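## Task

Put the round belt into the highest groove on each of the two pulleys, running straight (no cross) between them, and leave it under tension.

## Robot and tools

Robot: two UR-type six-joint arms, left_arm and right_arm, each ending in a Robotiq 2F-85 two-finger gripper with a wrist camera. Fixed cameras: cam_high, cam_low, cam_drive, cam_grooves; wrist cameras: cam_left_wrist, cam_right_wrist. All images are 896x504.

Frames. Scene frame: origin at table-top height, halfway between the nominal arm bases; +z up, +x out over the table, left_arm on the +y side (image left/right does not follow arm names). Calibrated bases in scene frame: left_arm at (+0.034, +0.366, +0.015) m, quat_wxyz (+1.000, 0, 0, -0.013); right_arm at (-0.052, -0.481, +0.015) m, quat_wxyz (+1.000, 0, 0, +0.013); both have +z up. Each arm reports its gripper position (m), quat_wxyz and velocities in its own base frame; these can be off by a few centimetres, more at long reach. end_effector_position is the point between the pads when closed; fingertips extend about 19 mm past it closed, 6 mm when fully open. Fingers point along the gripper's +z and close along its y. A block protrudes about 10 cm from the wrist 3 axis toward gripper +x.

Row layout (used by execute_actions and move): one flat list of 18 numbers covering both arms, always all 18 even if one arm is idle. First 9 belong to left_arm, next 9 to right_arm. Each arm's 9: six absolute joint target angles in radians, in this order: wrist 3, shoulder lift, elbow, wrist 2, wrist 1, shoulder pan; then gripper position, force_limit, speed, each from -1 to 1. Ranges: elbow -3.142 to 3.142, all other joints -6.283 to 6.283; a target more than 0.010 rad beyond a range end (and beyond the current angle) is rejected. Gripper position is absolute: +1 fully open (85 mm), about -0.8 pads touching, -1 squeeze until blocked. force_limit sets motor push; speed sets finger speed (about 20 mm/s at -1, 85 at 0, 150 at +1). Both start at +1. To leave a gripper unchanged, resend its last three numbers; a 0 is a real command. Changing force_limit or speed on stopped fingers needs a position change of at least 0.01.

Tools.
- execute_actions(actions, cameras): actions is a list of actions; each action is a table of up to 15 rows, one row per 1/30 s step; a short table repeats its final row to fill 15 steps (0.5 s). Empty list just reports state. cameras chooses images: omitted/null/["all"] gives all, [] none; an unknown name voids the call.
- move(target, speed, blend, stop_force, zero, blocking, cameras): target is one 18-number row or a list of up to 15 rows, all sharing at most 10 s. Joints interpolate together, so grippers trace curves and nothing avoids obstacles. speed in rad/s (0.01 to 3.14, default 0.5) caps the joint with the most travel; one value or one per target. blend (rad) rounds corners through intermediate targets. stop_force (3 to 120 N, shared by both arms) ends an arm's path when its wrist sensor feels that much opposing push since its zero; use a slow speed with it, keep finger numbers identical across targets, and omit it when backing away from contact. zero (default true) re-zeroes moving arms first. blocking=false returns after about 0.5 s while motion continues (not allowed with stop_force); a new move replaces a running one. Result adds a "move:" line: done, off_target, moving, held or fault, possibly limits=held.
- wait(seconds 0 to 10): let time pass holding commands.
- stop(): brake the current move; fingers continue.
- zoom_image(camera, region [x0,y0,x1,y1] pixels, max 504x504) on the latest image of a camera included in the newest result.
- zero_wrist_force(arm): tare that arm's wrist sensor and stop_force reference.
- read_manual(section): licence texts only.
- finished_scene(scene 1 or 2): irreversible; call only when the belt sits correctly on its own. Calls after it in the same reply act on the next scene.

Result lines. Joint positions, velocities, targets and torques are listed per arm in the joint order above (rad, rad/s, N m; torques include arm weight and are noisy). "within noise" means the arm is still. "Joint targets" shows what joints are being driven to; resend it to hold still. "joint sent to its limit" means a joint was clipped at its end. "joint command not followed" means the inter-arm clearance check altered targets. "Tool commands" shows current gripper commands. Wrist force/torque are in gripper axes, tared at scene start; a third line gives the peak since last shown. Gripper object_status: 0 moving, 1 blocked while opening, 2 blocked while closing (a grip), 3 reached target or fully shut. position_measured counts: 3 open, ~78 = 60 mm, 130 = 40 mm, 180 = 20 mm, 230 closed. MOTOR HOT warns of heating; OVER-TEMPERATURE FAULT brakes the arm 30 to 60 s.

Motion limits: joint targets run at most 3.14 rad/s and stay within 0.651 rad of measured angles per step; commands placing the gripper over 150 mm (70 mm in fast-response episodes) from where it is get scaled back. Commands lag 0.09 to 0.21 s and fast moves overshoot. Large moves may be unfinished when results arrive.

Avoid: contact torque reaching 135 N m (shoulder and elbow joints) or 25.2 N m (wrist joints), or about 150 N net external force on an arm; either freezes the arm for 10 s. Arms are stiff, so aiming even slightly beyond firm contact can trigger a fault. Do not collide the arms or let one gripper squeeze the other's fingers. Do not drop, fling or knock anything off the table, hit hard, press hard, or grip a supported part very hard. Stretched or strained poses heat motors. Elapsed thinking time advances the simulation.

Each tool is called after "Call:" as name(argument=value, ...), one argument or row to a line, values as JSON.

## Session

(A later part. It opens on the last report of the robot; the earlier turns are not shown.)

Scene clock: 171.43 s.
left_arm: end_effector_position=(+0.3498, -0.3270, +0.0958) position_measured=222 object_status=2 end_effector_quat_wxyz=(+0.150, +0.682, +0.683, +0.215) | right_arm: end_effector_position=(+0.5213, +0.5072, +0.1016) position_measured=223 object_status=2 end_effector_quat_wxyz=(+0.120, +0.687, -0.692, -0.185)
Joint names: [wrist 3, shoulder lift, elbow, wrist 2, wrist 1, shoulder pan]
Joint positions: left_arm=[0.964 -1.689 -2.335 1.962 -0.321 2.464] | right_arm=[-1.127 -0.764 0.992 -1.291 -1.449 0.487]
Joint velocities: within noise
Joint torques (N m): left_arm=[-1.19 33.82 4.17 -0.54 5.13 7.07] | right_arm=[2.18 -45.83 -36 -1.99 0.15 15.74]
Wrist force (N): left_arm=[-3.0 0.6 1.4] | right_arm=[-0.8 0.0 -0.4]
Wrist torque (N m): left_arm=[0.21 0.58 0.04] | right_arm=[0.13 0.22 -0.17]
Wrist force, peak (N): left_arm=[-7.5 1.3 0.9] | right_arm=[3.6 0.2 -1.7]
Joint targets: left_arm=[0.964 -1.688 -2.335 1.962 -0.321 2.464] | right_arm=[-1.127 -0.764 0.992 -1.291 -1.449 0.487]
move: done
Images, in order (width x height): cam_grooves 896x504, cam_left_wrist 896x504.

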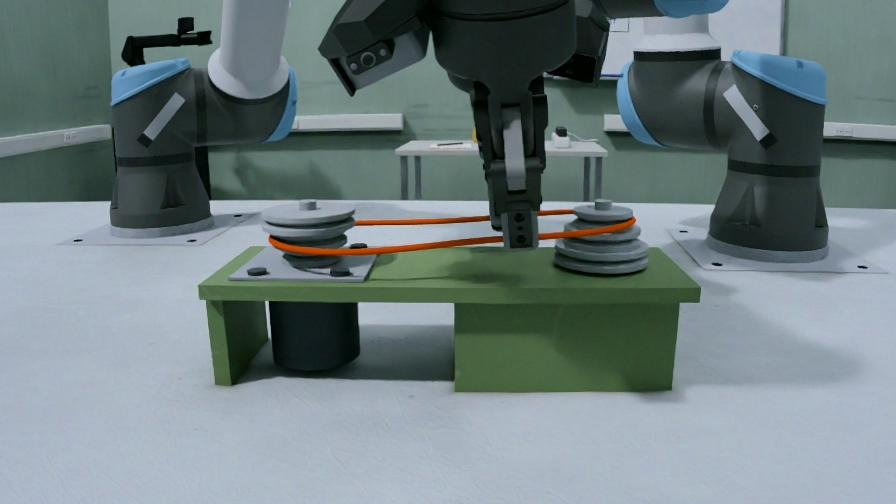

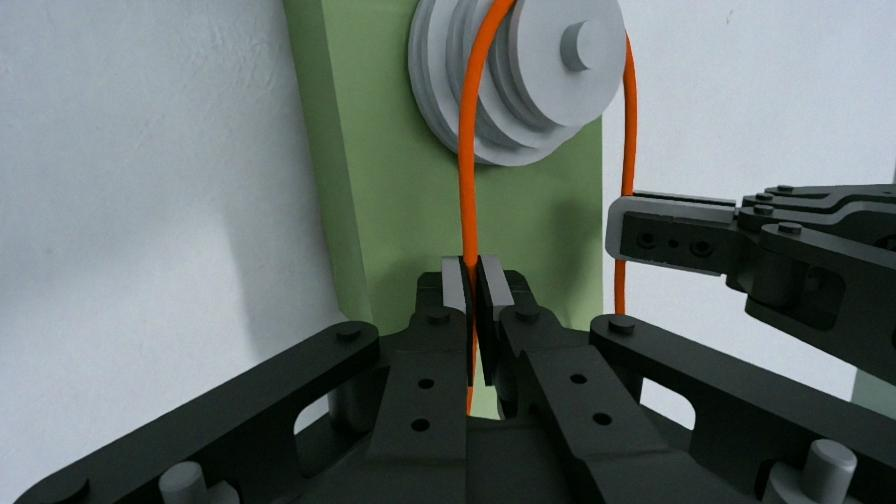

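Call:
move(
  target=[
    [0.958,-1.6934,-2.3285,1.9641,-0.325,2.4577,-1,-0.4,-1, -1.1301,-0.7686,1.0005,-1.2919,-1.4518,0.4837,-1,-0.4,-1],
    [0.958,-1.6934,-2.3285,1.9641,-0.325,2.4577,-0.4,-0.4,-1, -1.1301,-0.7686,1.0005,-1.2919,-1.4518,0.4837,-0.4,-0.4,-1],
    [0.9123,-1.5794,-2.3046,1.9797,-0.4808,2.4129,-0.4,-0.4,-1,-1.1454,-0.7516,0.8637,-1.2974,-1.3279,0.468,-0.4,-0.4,-1],
  ],
  speed=[0.03,0.05,0.12],
)

Call:
zoom_image(
  camera="cam_grooves",
  region=[500, 180, 680, 290],
)

Call:
zoom_image(
  camera="cam_grooves",
  region=[220, 180, 400, 290],
)

Scene clock: 203.13 s.
left_arm: end_effector_position=(+0.3275, -0.3340, +0.1345) position_measured=179 object_status=3 end_effector_quat_wxyz=(+0.150, +0.682, +0.683, +0.215) | right_arm: end_effector_position=(+0.5402, +0.5002, +0.1421) position_measured=179 object_status=3 end_effector_quat_wxyz=(+0.120, +0.687, -0.692, -0.185)
Joint names: [wrist 3, shoulder lift, elbow, wrist 2, wrist 1, shoulder pan]
Joint positions: left_arm=[0.912 -1.58 -2.305 1.98 -0.481 2.413] | right_arm=[-1.145 -0.752 0.864 -1.297 -1.328 0.468]
Joint velocities: within noise
Joint torques (N m): left_arm=[-1.21 30.74 35.59 2.02 1.62 -7.11] | right_arm=[-1.87 -46.66 -34.52 -2.01 0 -12.43]
Wrist force (N): left_arm=[-2.9 1.0 0.9] | right_arm=[-0.5 0.0 -0.7]
Wrist torque (N m): left_arm=[0.23 0.56 0.02] | right_arm=[0.09 0.20 -0.16]
Wrist force, peak (N): left_arm=[-3.3 0.6 1.2] | right_arm=[-1.5 0.1 -0.4]
Joint targets: left_arm=[0.912 -1.579 -2.305 1.980 -0.481 2.413] | right_arm=[-1.145 -0.752 0.864 -1.297 -1.328 0.468]
move: done

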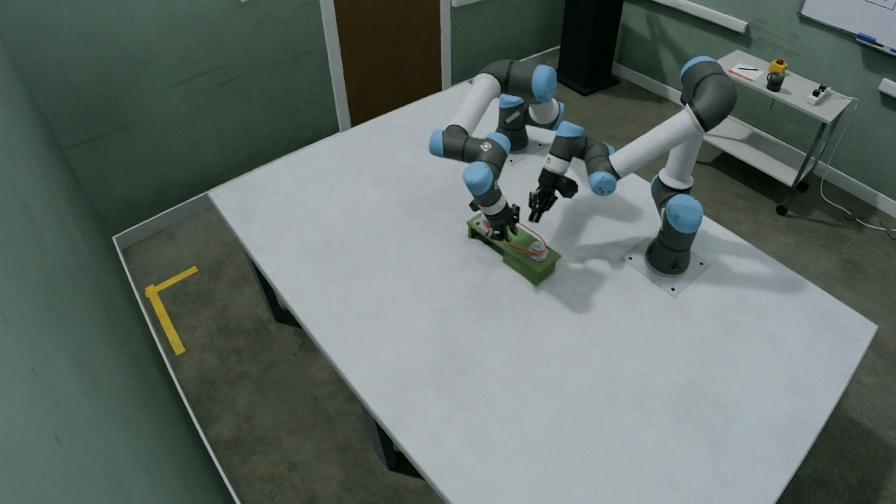

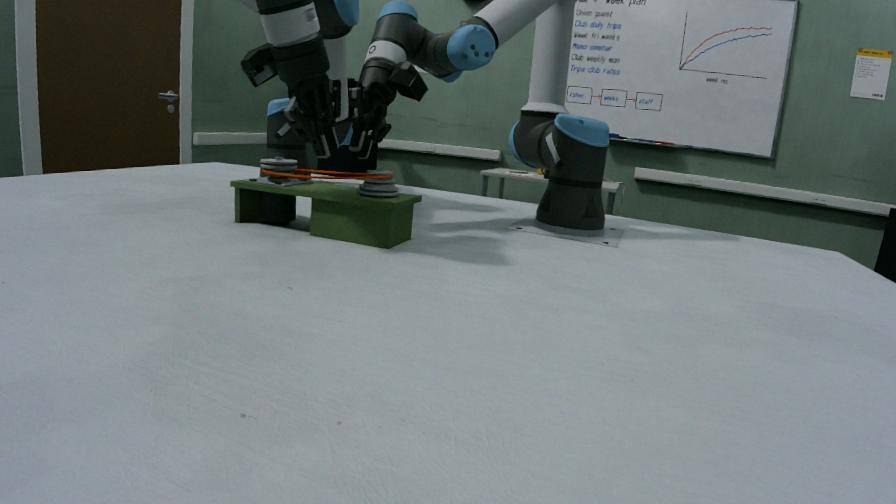

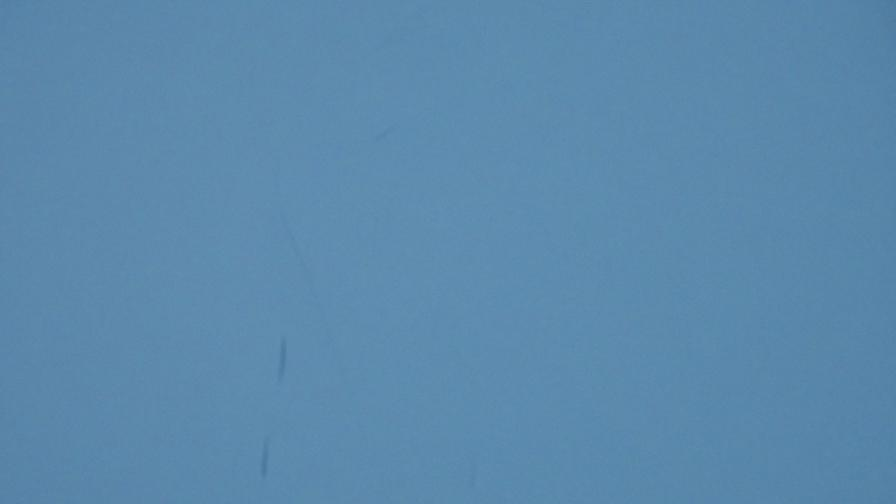

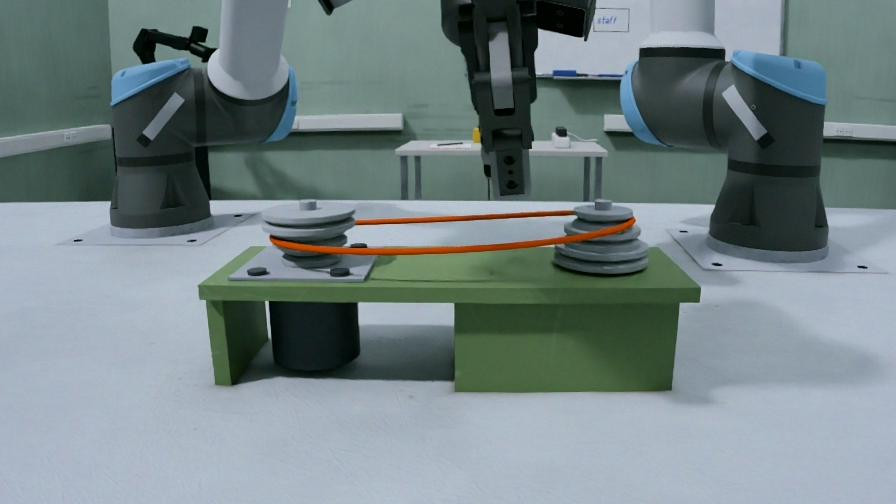

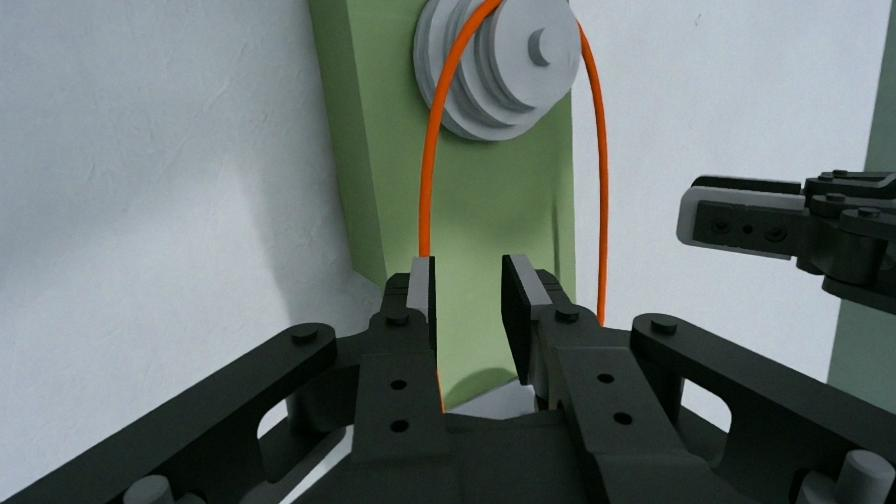

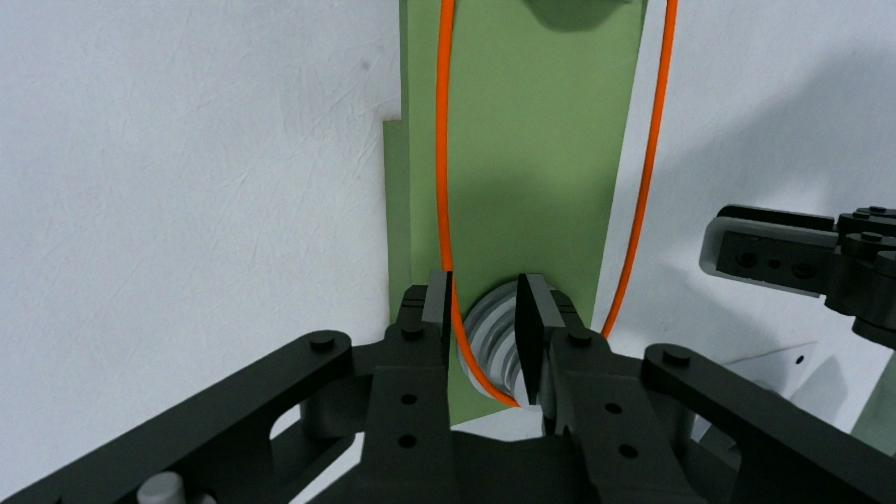

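Scaled by 2.800 from the camera's 896x504 image, which has a finer 1280x720 frame.

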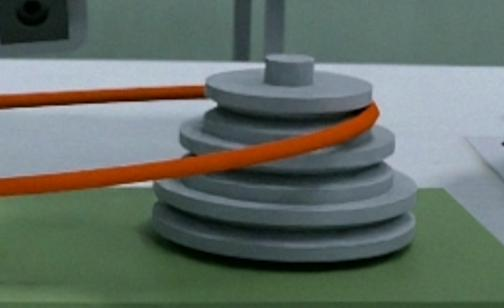

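Scaled by 2.800 from the camera's 896x504 image, which has a finer 1280x720 frame.

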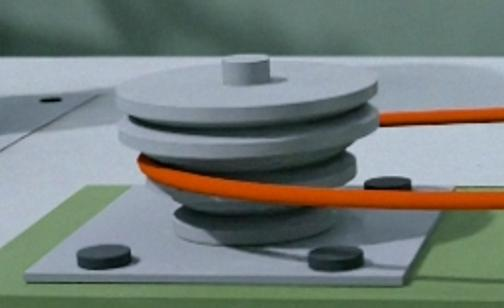

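Call:
move(
  target=[0.7653,-1.6967,-2.2402,2.0386,-0.3667,2.2635,-0.3,-1,-1, -1.1668,-0.7829,0.9119,-1.3894,-1.3004,0.4147,-0.3,-1,-1],
  speed=0.15,
)

Call:
zoom_image(
  camera="cam_grooves",
  region=[240, 150, 460, 290],
)

Scene clock: 233.60 s.
left_arm: end_effector_position=(+0.3127, -0.4039, +0.1332) position_measured=167 object_status=3 end_effector_quat_wxyz=(+0.210, +0.666, +0.683, +0.215) | right_arm: end_effector_position=(+0.5534, +0.4400, +0.1402) position_measured=167 object_status=3 end_effector_quat_wxyz=(+0.151, +0.681, -0.699, -0.155)
Joint names: [wrist 3, shoulder lift, elbow, wrist 2, wrist 1, shoulder pan]
Joint positions: left_arm=[0.766 -1.697 -2.24 2.039 -0.367 2.264] | right_arm=[-1.167 -0.783 0.912 -1.389 -1.3 0.415]
Joint velocities: within noise
Joint torques (N m): left_arm=[-1.25 12.42 35.31 1.98 5.24 -8.22] | right_arm=[-1.96 -58.27 -13.85 -2.07 -0.01 -13.46]
Wrist force (N): left_arm=[-3.3 1.0 1.6] | right_arm=[-0.4 -0.1 -0.4]
Wrist torque (N m): left_arm=[0.26 0.62 0.03] | right_arm=[0.08 0.15 -0.15]
Wrist force, peak (N): left_arm=[-3.6 0.7 1.6] | right_arm=[-1.2 0.3 -0.4]
Joint targets: left_arm=[0.765 -1.697 -2.240 2.039 -0.367 2.263] | right_arm=[-1.167 -0.783 0.912 -1.389 -1.300 0.415]
move: done

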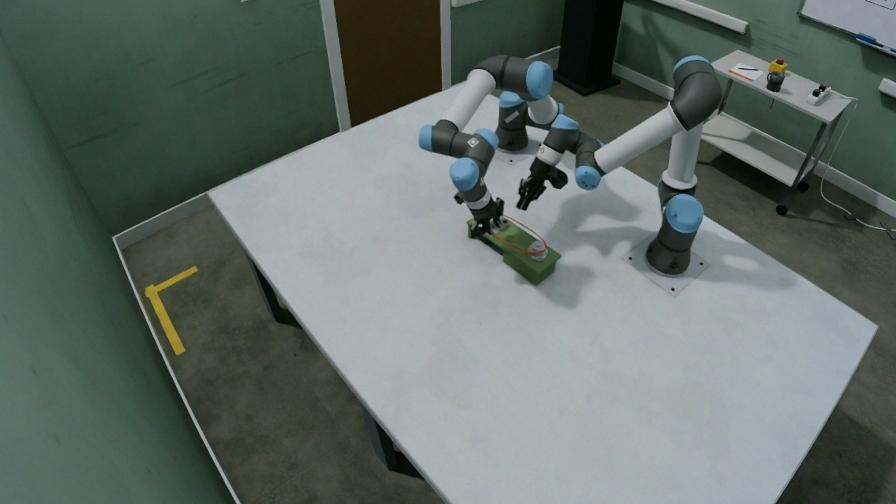

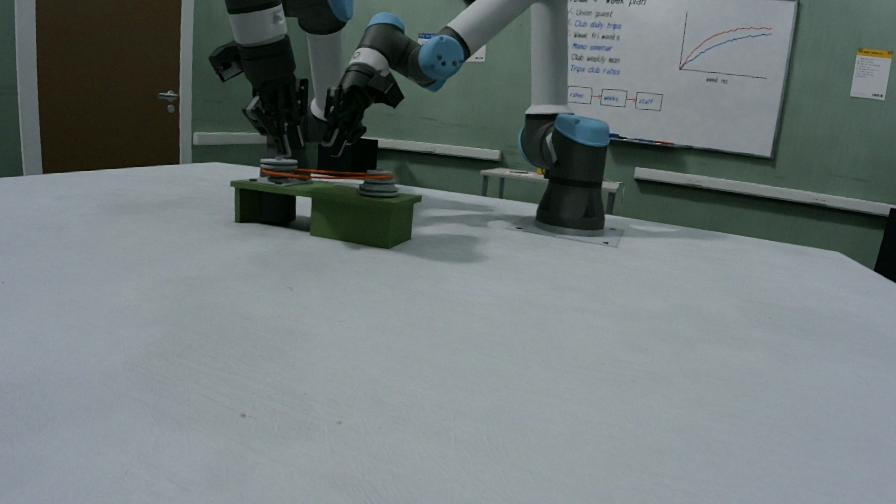

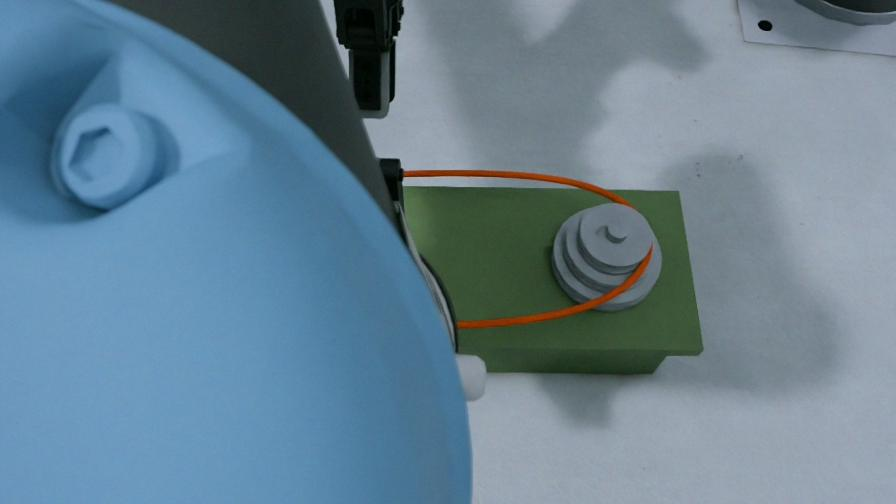

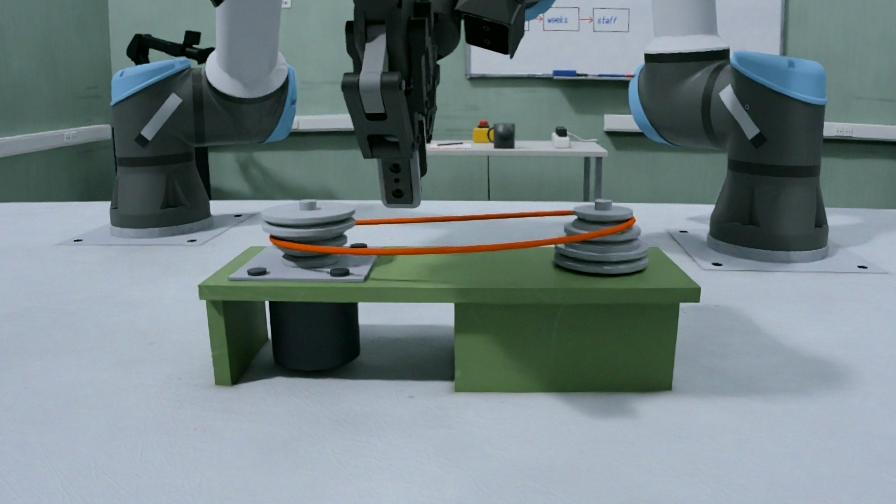

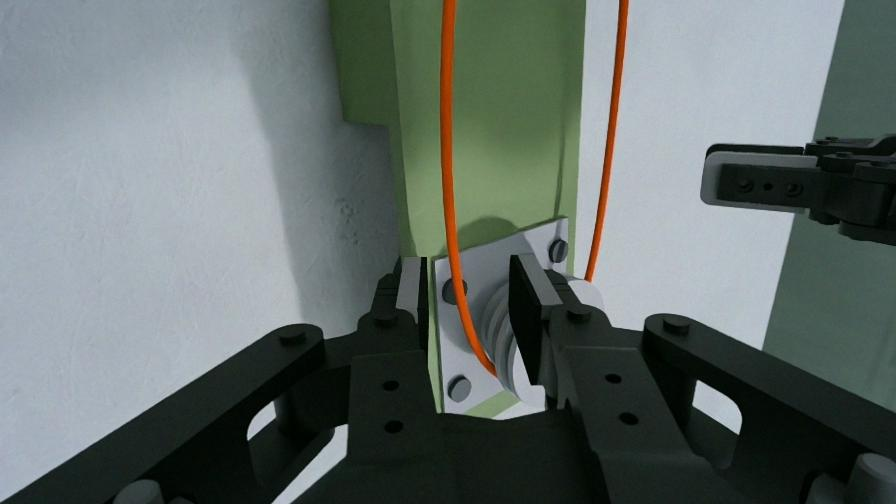

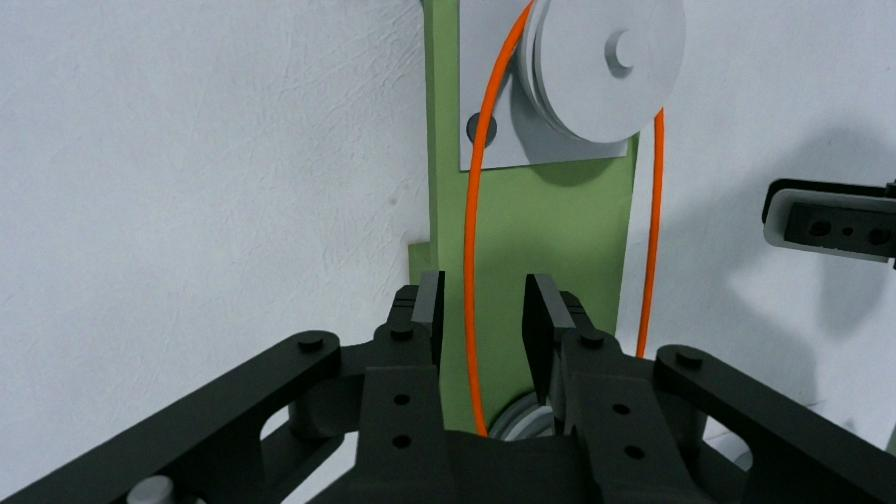

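Scaled by 2.291 from the camera's 896x504 image, which has a finer 1280x720 frame.

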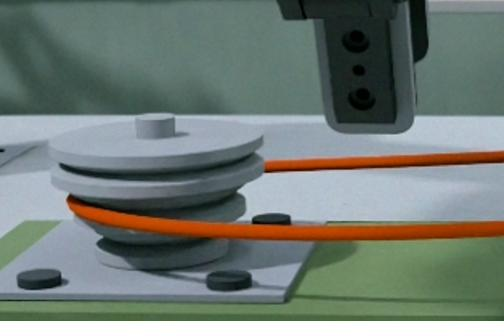

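Call:
move(
  target=[0.8071,-1.8126,-2.2551,2.0221,-0.2174,2.3042,-0.3,-1,-1, -1.1568,-0.8002,1.066,-1.3853,-1.4392,0.4254,-0.3,-1,-1],
  speed=0.06,
  stop_force=8,
  cameras=["cam_grooves","cam_left_wrist","cam_right_wrist"],
)

Call:
zoom_image(
  camera="cam_grooves",
  region=[240, 150, 460, 290],
)

Scene clock: 260.77 s.
left_arm: end_effector_position=(+0.3350, -0.4035, +0.0925) position_measured=167 object_status=3 end_effector_quat_wxyz=(+0.210, +0.666, +0.683, +0.215) | right_arm: end_effector_position=(+0.5345, +0.4405, +0.0929) position_measured=167 object_status=3 end_effector_quat_wxyz=(+0.151, +0.681, -0.699, -0.155)
Joint names: [wrist 3, shoulder lift, elbow, wrist 2, wrist 1, shoulder pan]
Joint positions: left_arm=[0.807 -1.813 -2.255 2.022 -0.217 2.304] | right_arm=[-1.157 -0.8 1.066 -1.385 -1.439 0.425]
Joint velocities: within noise
Joint torques (N m): left_arm=[1.28 15.24 4.64 -0.33 4.77 7.75] | right_arm=[2.2 -57.83 -13.73 2.78 -3.47 15.02]
Wrist force (N): left_arm=[-3.1 1.0 1.4] | right_arm=[-0.6 0.1 -0.5]
Wrist torque (N m): left_arm=[0.24 0.59 0.02] | right_arm=[0.11 0.18 -0.17]
Wrist force, peak (N): left_arm=[-3.5 1.1 1.6] | right_arm=[-0.8 -0.1 -0.8]
Joint targets: left_arm=[0.807 -1.813 -2.255 2.022 -0.217 2.304] | right_arm=[-1.157 -0.800 1.066 -1.385 -1.439 0.425]
move: done
Images, in order (width x height): cam_grooves 896x504, cam_left_wrist 896x504, cam_right_wrist 896x504.

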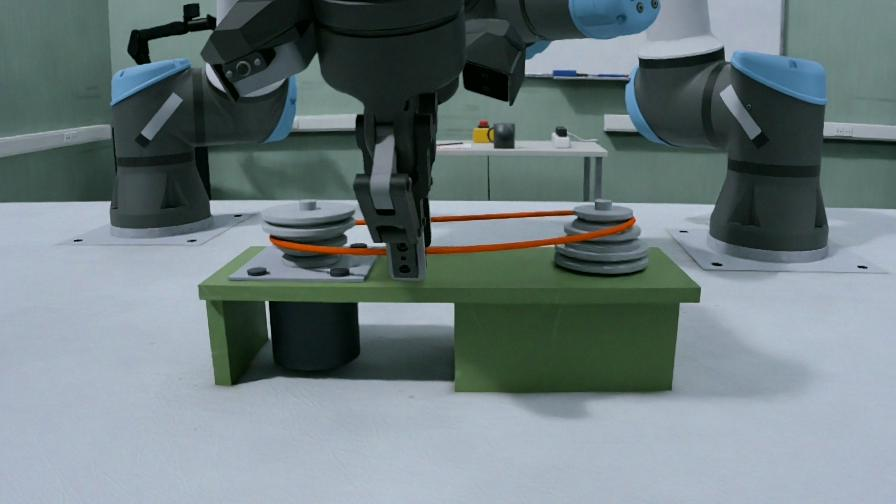

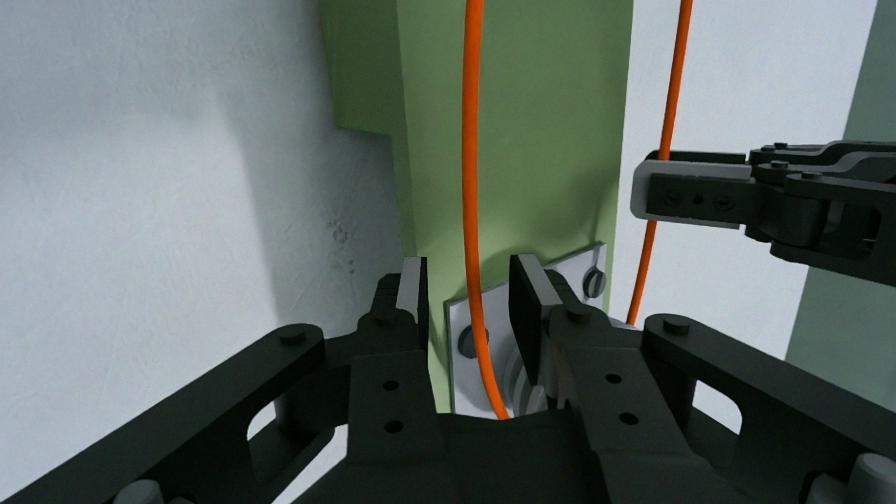

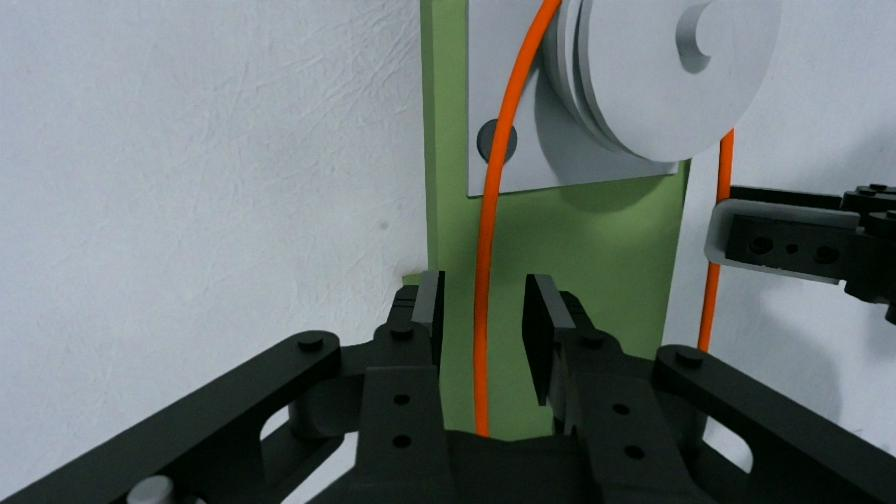

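Scaled by 2.291 from the camera's 896x504 image, which has a finer 1280x720 frame.

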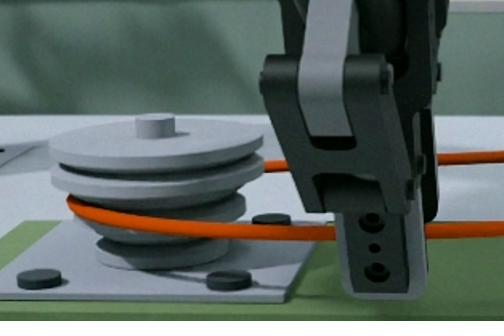

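Call:
move(
  target=[0.8071,-1.8126,-2.2551,2.0221,-0.2174,2.3042,-1,-0.4,-1, -1.1568,-0.8002,1.066,-1.3853,-1.4392,0.4254,-1,-0.4,-1],
  speed=0.06,
  cameras=["cam_grooves","cam_left_wrist","cam_right_wrist"],
)

Call:
zoom_image(
  camera="cam_grooves",
  region=[240, 150, 460, 290],
)

Scene clock: 267.30 s.
left_arm: end_effector_position=(+0.3350, -0.4035, +0.0925) position_measured=222 object_status=0 end_effector_quat_wxyz=(+0.210, +0.666, +0.683, +0.215) | right_arm: end_effector_position=(+0.5345, +0.4405, +0.0929) position_measured=222 object_status=0 end_effector_quat_wxyz=(+0.151, +0.681, -0.699, -0.155)
Joint names: [wrist 3, shoulder lift, elbow, wrist 2, wrist 1, shoulder pan]
Joint positions: left_arm=[0.807 -1.813 -2.255 2.022 -0.217 2.304] | right_arm=[-1.157 -0.8 1.066 -1.385 -1.439 0.425]
Joint velocities: within noise
Joint torques (N m): left_arm=[1.11 16.23 13.45 0.12 3.21 7.25] | right_arm=[2.18 -55.4 -23.45 2.53 -2.17 14.06]
Wrist force (N): left_arm=[-3.4 1.0 1.5] | right_arm=[-0.5 0.1 -0.3]
Wrist torque (N m): left_arm=[0.23 0.63 0.02] | right_arm=[0.11 0.16 -0.17]
Wrist force, peak (N): left_arm=[-3.5 1.4 1.4] | right_arm=[-0.9 0.1 -0.7]
Joint targets: left_arm=[0.807 -1.813 -2.255 2.022 -0.217 2.304] | right_arm=[-1.157 -0.800 1.066 -1.385 -1.439 0.425]
move: done
Images, in order (width x height): cam_grooves 896x504, cam_left_wrist 896x504, cam_right_wrist 896x504.

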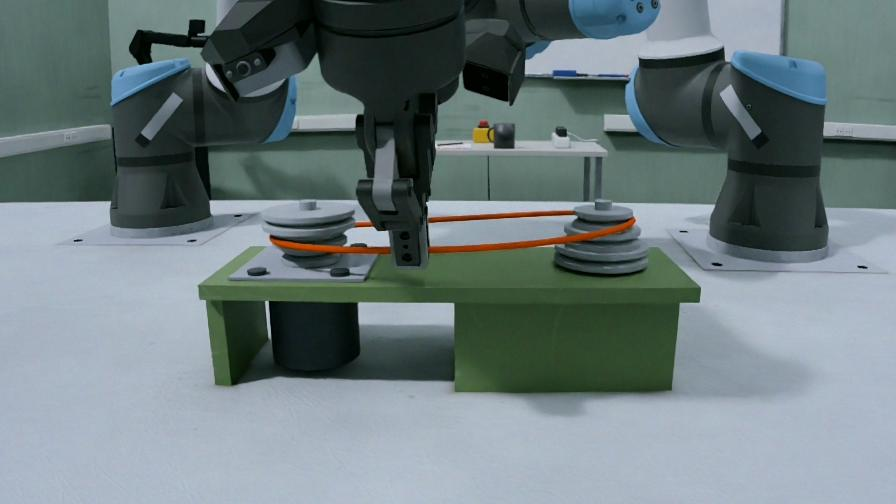

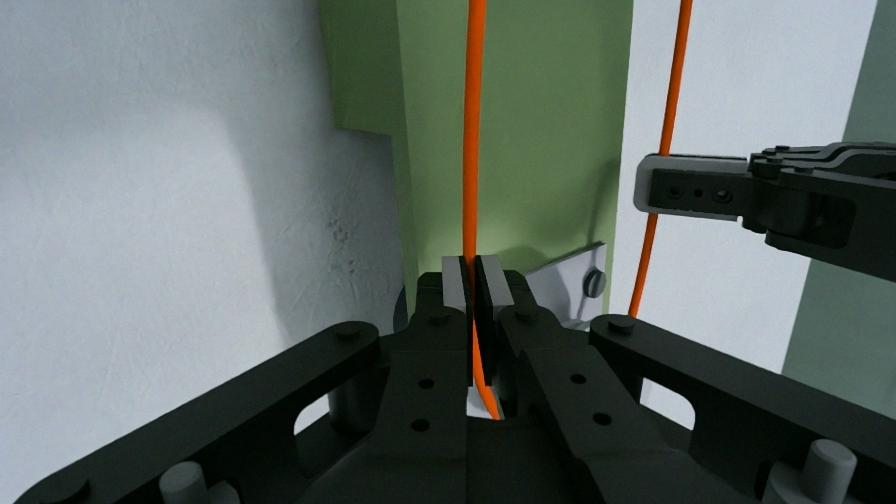

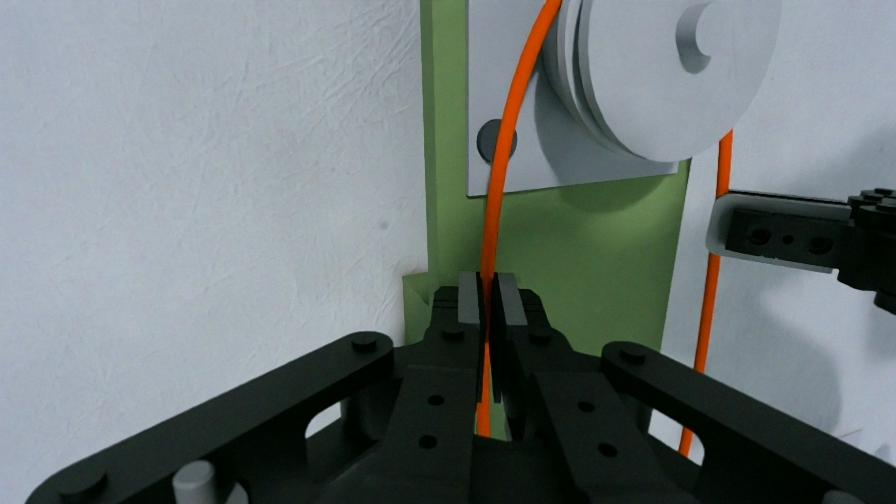

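Scaled by 2.291 from the camera's 896x504 image, which has a finer 1280x720 frame.

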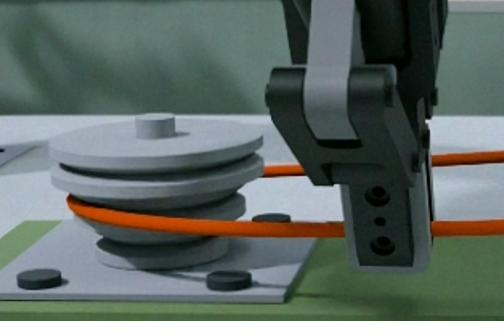

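Call:
move(
  target=[0.7733,-1.8418,-2.207,2.0354,-0.2514,2.2714,-1,-0.4,-1, -1.1802,-0.8258,1.1107,-1.395,-1.454,0.4005,-1,-0.4,-1],
  speed=0.04,
  cameras=["cam_grooves","cam_right_wrist","cam_left_wrist"],
)

Call:
zoom_image(
  camera="cam_grooves",
  region=[240, 180, 420, 290],
)

Scene clock: 295.43 s.
left_arm: end_effector_position=(+0.3334, -0.4234, +0.0925) position_measured=222 object_status=2 end_effector_quat_wxyz=(+0.210, +0.665, +0.683, +0.215) | right_arm: end_effector_position=(+0.5358, +0.4206, +0.0928) position_measured=222 object_status=2 end_effector_quat_wxyz=(+0.151, +0.681, -0.699, -0.155)
Joint names: [wrist 3, shoulder lift, elbow, wrist 2, wrist 1, shoulder pan]
Joint positions: left_arm=[0.773 -1.842 -2.207 2.035 -0.251 2.272] | right_arm=[-1.18 -0.826 1.11 -1.395 -1.454 0.401]
Joint velocities: within noise
Joint torques (N m): left_arm=[-1.29 16.04 41.12 -3 4.37 -17.18] | right_arm=[-1.52 -56.11 -8.38 -8.44 -2.42 -29.04]
Wrist force (N): left_arm=[21.8 5.6 1.9] | right_arm=[-24.4 6.7 0.2]
Wrist torque (N m): left_arm=[0.20 0.97 0.08] | right_arm=[0.00 -0.19 -0.24]
Wrist force, peak (N): left_arm=[21.8 5.6 1.9] | right_arm=[-24.4 6.7 0.2]
Joint targets: left_arm=[0.773 -1.842 -2.207 2.035 -0.251 2.271] | right_arm=[-1.180 -0.826 1.111 -1.395 -1.454 0.401]
move: done
Images, in order (width x height): cam_grooves 896x504, cam_left_wrist 896x504, cam_right_wrist 896x504.

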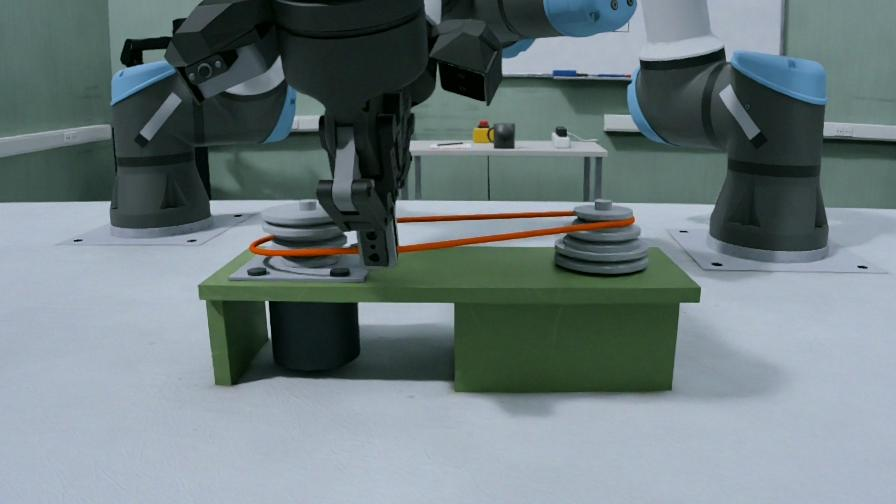

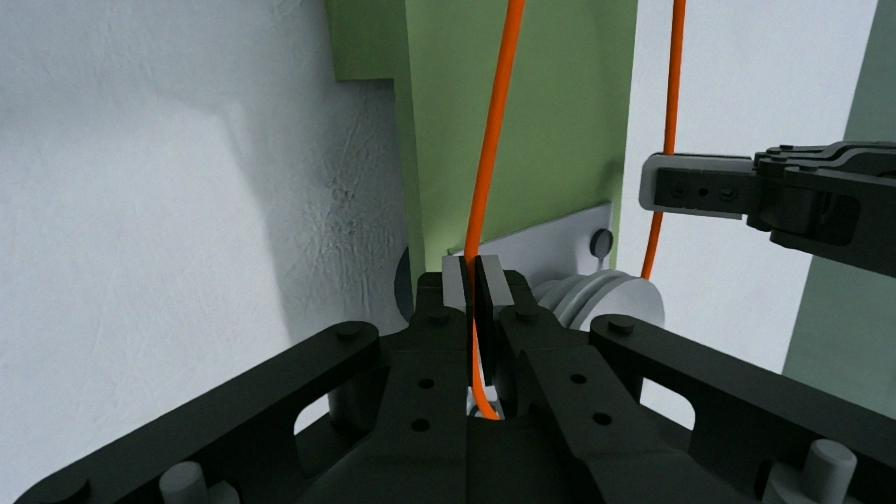

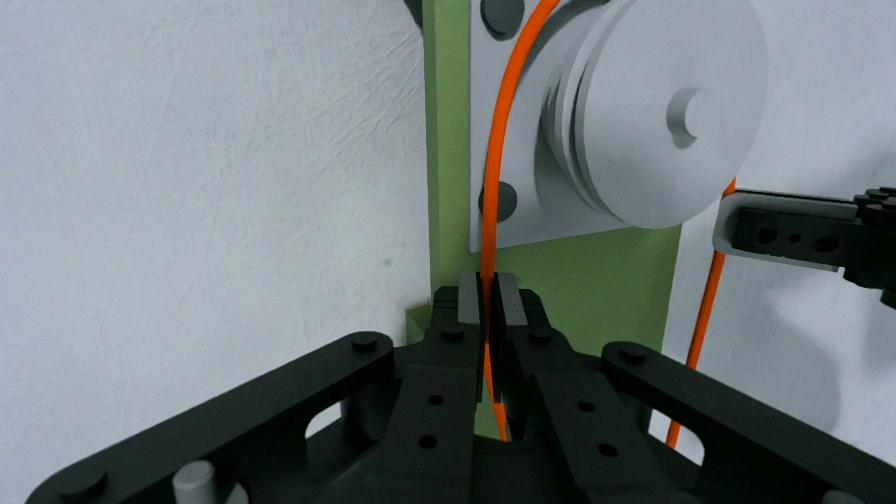

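Scaled by 2.800 from the camera's 896x504 image, which has a finer 1280x720 frame.

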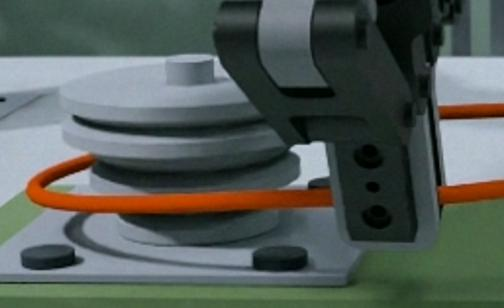

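Call:
move(
  target=[0.7743,-1.8009,-2.2426,1.9736,-0.1885,2.2988,-1,-0.4,-1, -1.125,-0.8006,1.029,-1.4573,-1.3684,0.4253,-1,-0.4,-1],
  speed=0.04,
  cameras=["cam_grooves","cam_right_wrist","cam_left_wrist"],
)

Call:
zoom_image(
  camera="cam_grooves",
  region=[240, 180, 420, 290],
)

Scene clock: 317.13 s.
left_arm: end_effector_position=(+0.3335, -0.4231, +0.1050) position_measured=222 object_status=2 end_effector_quat_wxyz=(+0.240, +0.655, +0.692, +0.186) | right_arm: end_effector_position=(+0.5359, +0.4210, +0.1051) position_measured=222 object_status=2 end_effector_quat_wxyz=(+0.181, +0.674, -0.705, -0.125)
Joint names: [wrist 3, shoulder lift, elbow, wrist 2, wrist 1, shoulder pan]
Joint positions: left_arm=[0.774 -1.801 -2.243 1.974 -0.189 2.299] | right_arm=[-1.125 -0.801 1.029 -1.457 -1.369 0.425]
Joint velocities: within noise
Joint torques (N m): left_arm=[1.08 39.03 13.05 -5.81 8.13 -2.97] | right_arm=[2.41 -45.03 -33.62 -8.84 1.55 -1.96]
Wrist force (N): left_arm=[22.1 5.2 1.7] | right_arm=[-24.4 6.4 0.3]
Wrist torque (N m): left_arm=[0.10 0.98 0.07] | right_arm=[-0.04 -0.22 -0.25]
Wrist force, peak (N): left_arm=[22.6 5.5 1.7] | right_arm=[-25.1 6.5 0.7]
Joint targets: left_arm=[0.774 -1.801 -2.243 1.974 -0.189 2.299] | right_arm=[-1.125 -0.801 1.029 -1.457 -1.368 0.425]
move: done
Images, in order (width x height): cam_grooves 896x504, cam_left_wrist 896x504, cam_right_wrist 896x504.

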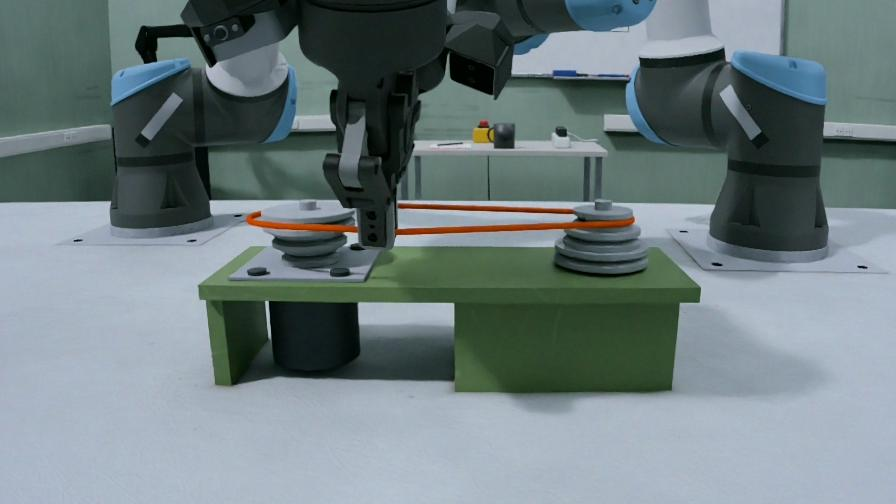

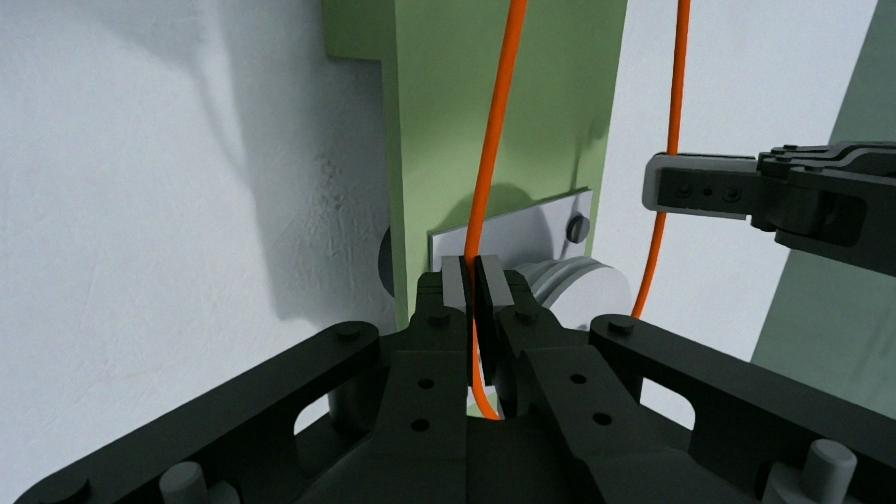

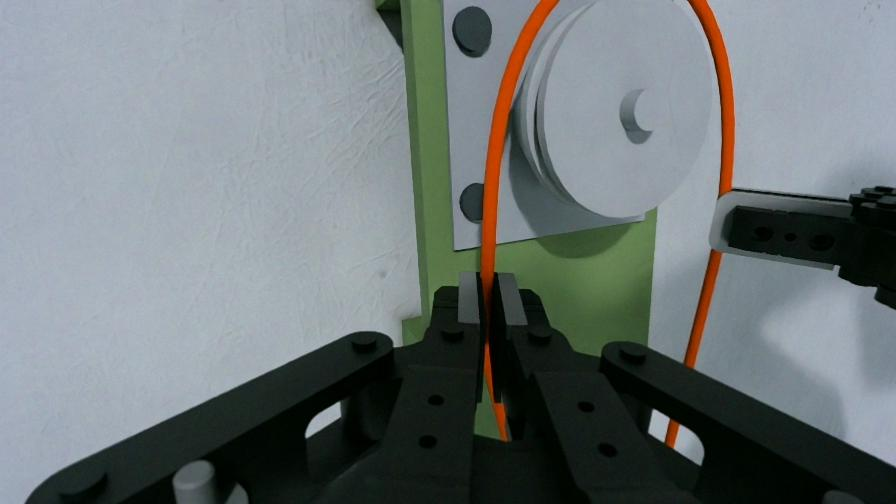

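Scaled by 2.800 from the camera's 896x504 image, which has a finer 1280x720 frame.

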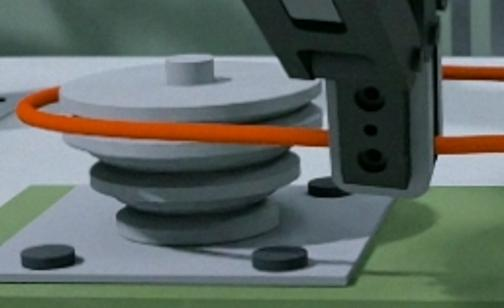

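Call:
move(
  target=[0.7789,-1.8001,-2.2319,1.9967,-0.2251,2.2921,-1,-0.4,-1, -1.1438,-0.8098,1.0466,-1.4311,-1.3898,0.4191,-1,-0.4,-1],
  speed=0.04,
  cameras=["cam_grooves"],
)

Call:
zoom_image(
  camera="cam_grooves",
  region=[240, 180, 420, 290],
)

Scene clock: 342.07 s.
left_arm: end_effector_position=(+0.3334, -0.4203, +0.1052) position_measured=222 object_status=2 end_effector_quat_wxyz=(+0.228, +0.660, +0.688, +0.198) | right_arm: end_effector_position=(+0.5361, +0.4239, +0.1052) position_measured=222 object_status=2 end_effector_quat_wxyz=(+0.169, +0.677, -0.703, -0.137)
Joint names: [wrist 3, shoulder lift, elbow, wrist 2, wrist 1, shoulder pan]
Joint positions: left_arm=[0.779 -1.8 -2.232 1.997 -0.225 2.292] | right_arm=[-1.144 -0.81 1.046 -1.431 -1.39 0.419]
Joint velocities: within noise
Joint torques (N m): left_arm=[1.18 39.18 40.5 -1.68 3.85 -15.08] | right_arm=[-1.93 -58.12 -11.3 -1.79 -2.94 -25.57]
Wrist force (N): left_arm=[15.4 4.1 2.4] | right_arm=[-18.3 4.4 0.7]
Wrist torque (N m): left_arm=[0.20 0.89 0.06] | right_arm=[-0.04 -0.12 -0.23]
Wrist force, peak (N): left_arm=[22.4 5.7 1.8] | right_arm=[-24.6 6.5 0.2]
Joint targets: left_arm=[0.779 -1.800 -2.232 1.997 -0.225 2.292] | right_arm=[-1.144 -0.810 1.047 -1.431 -1.390 0.419]
move: done
Images, in order (width x height): cam_grooves 896x504.

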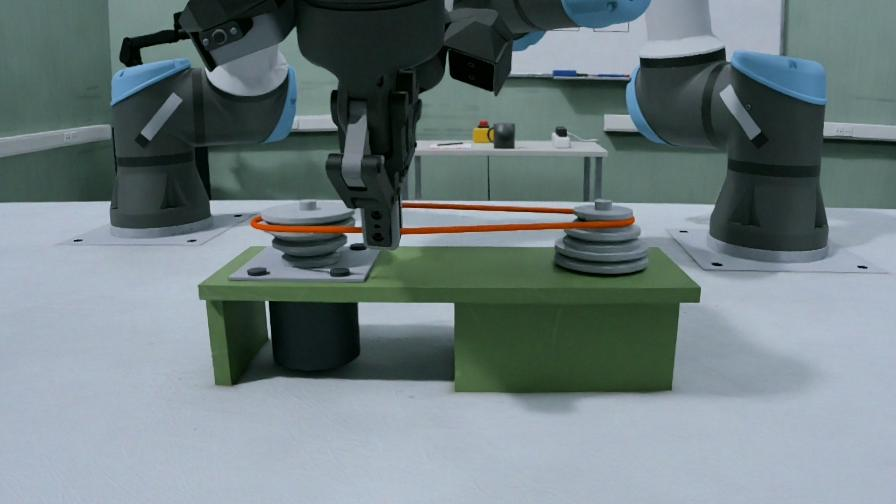

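Scaled by 2.800 from the camera's 896x504 image, which has a finer 1280x720 frame.

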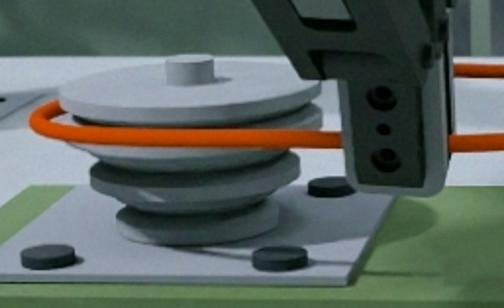

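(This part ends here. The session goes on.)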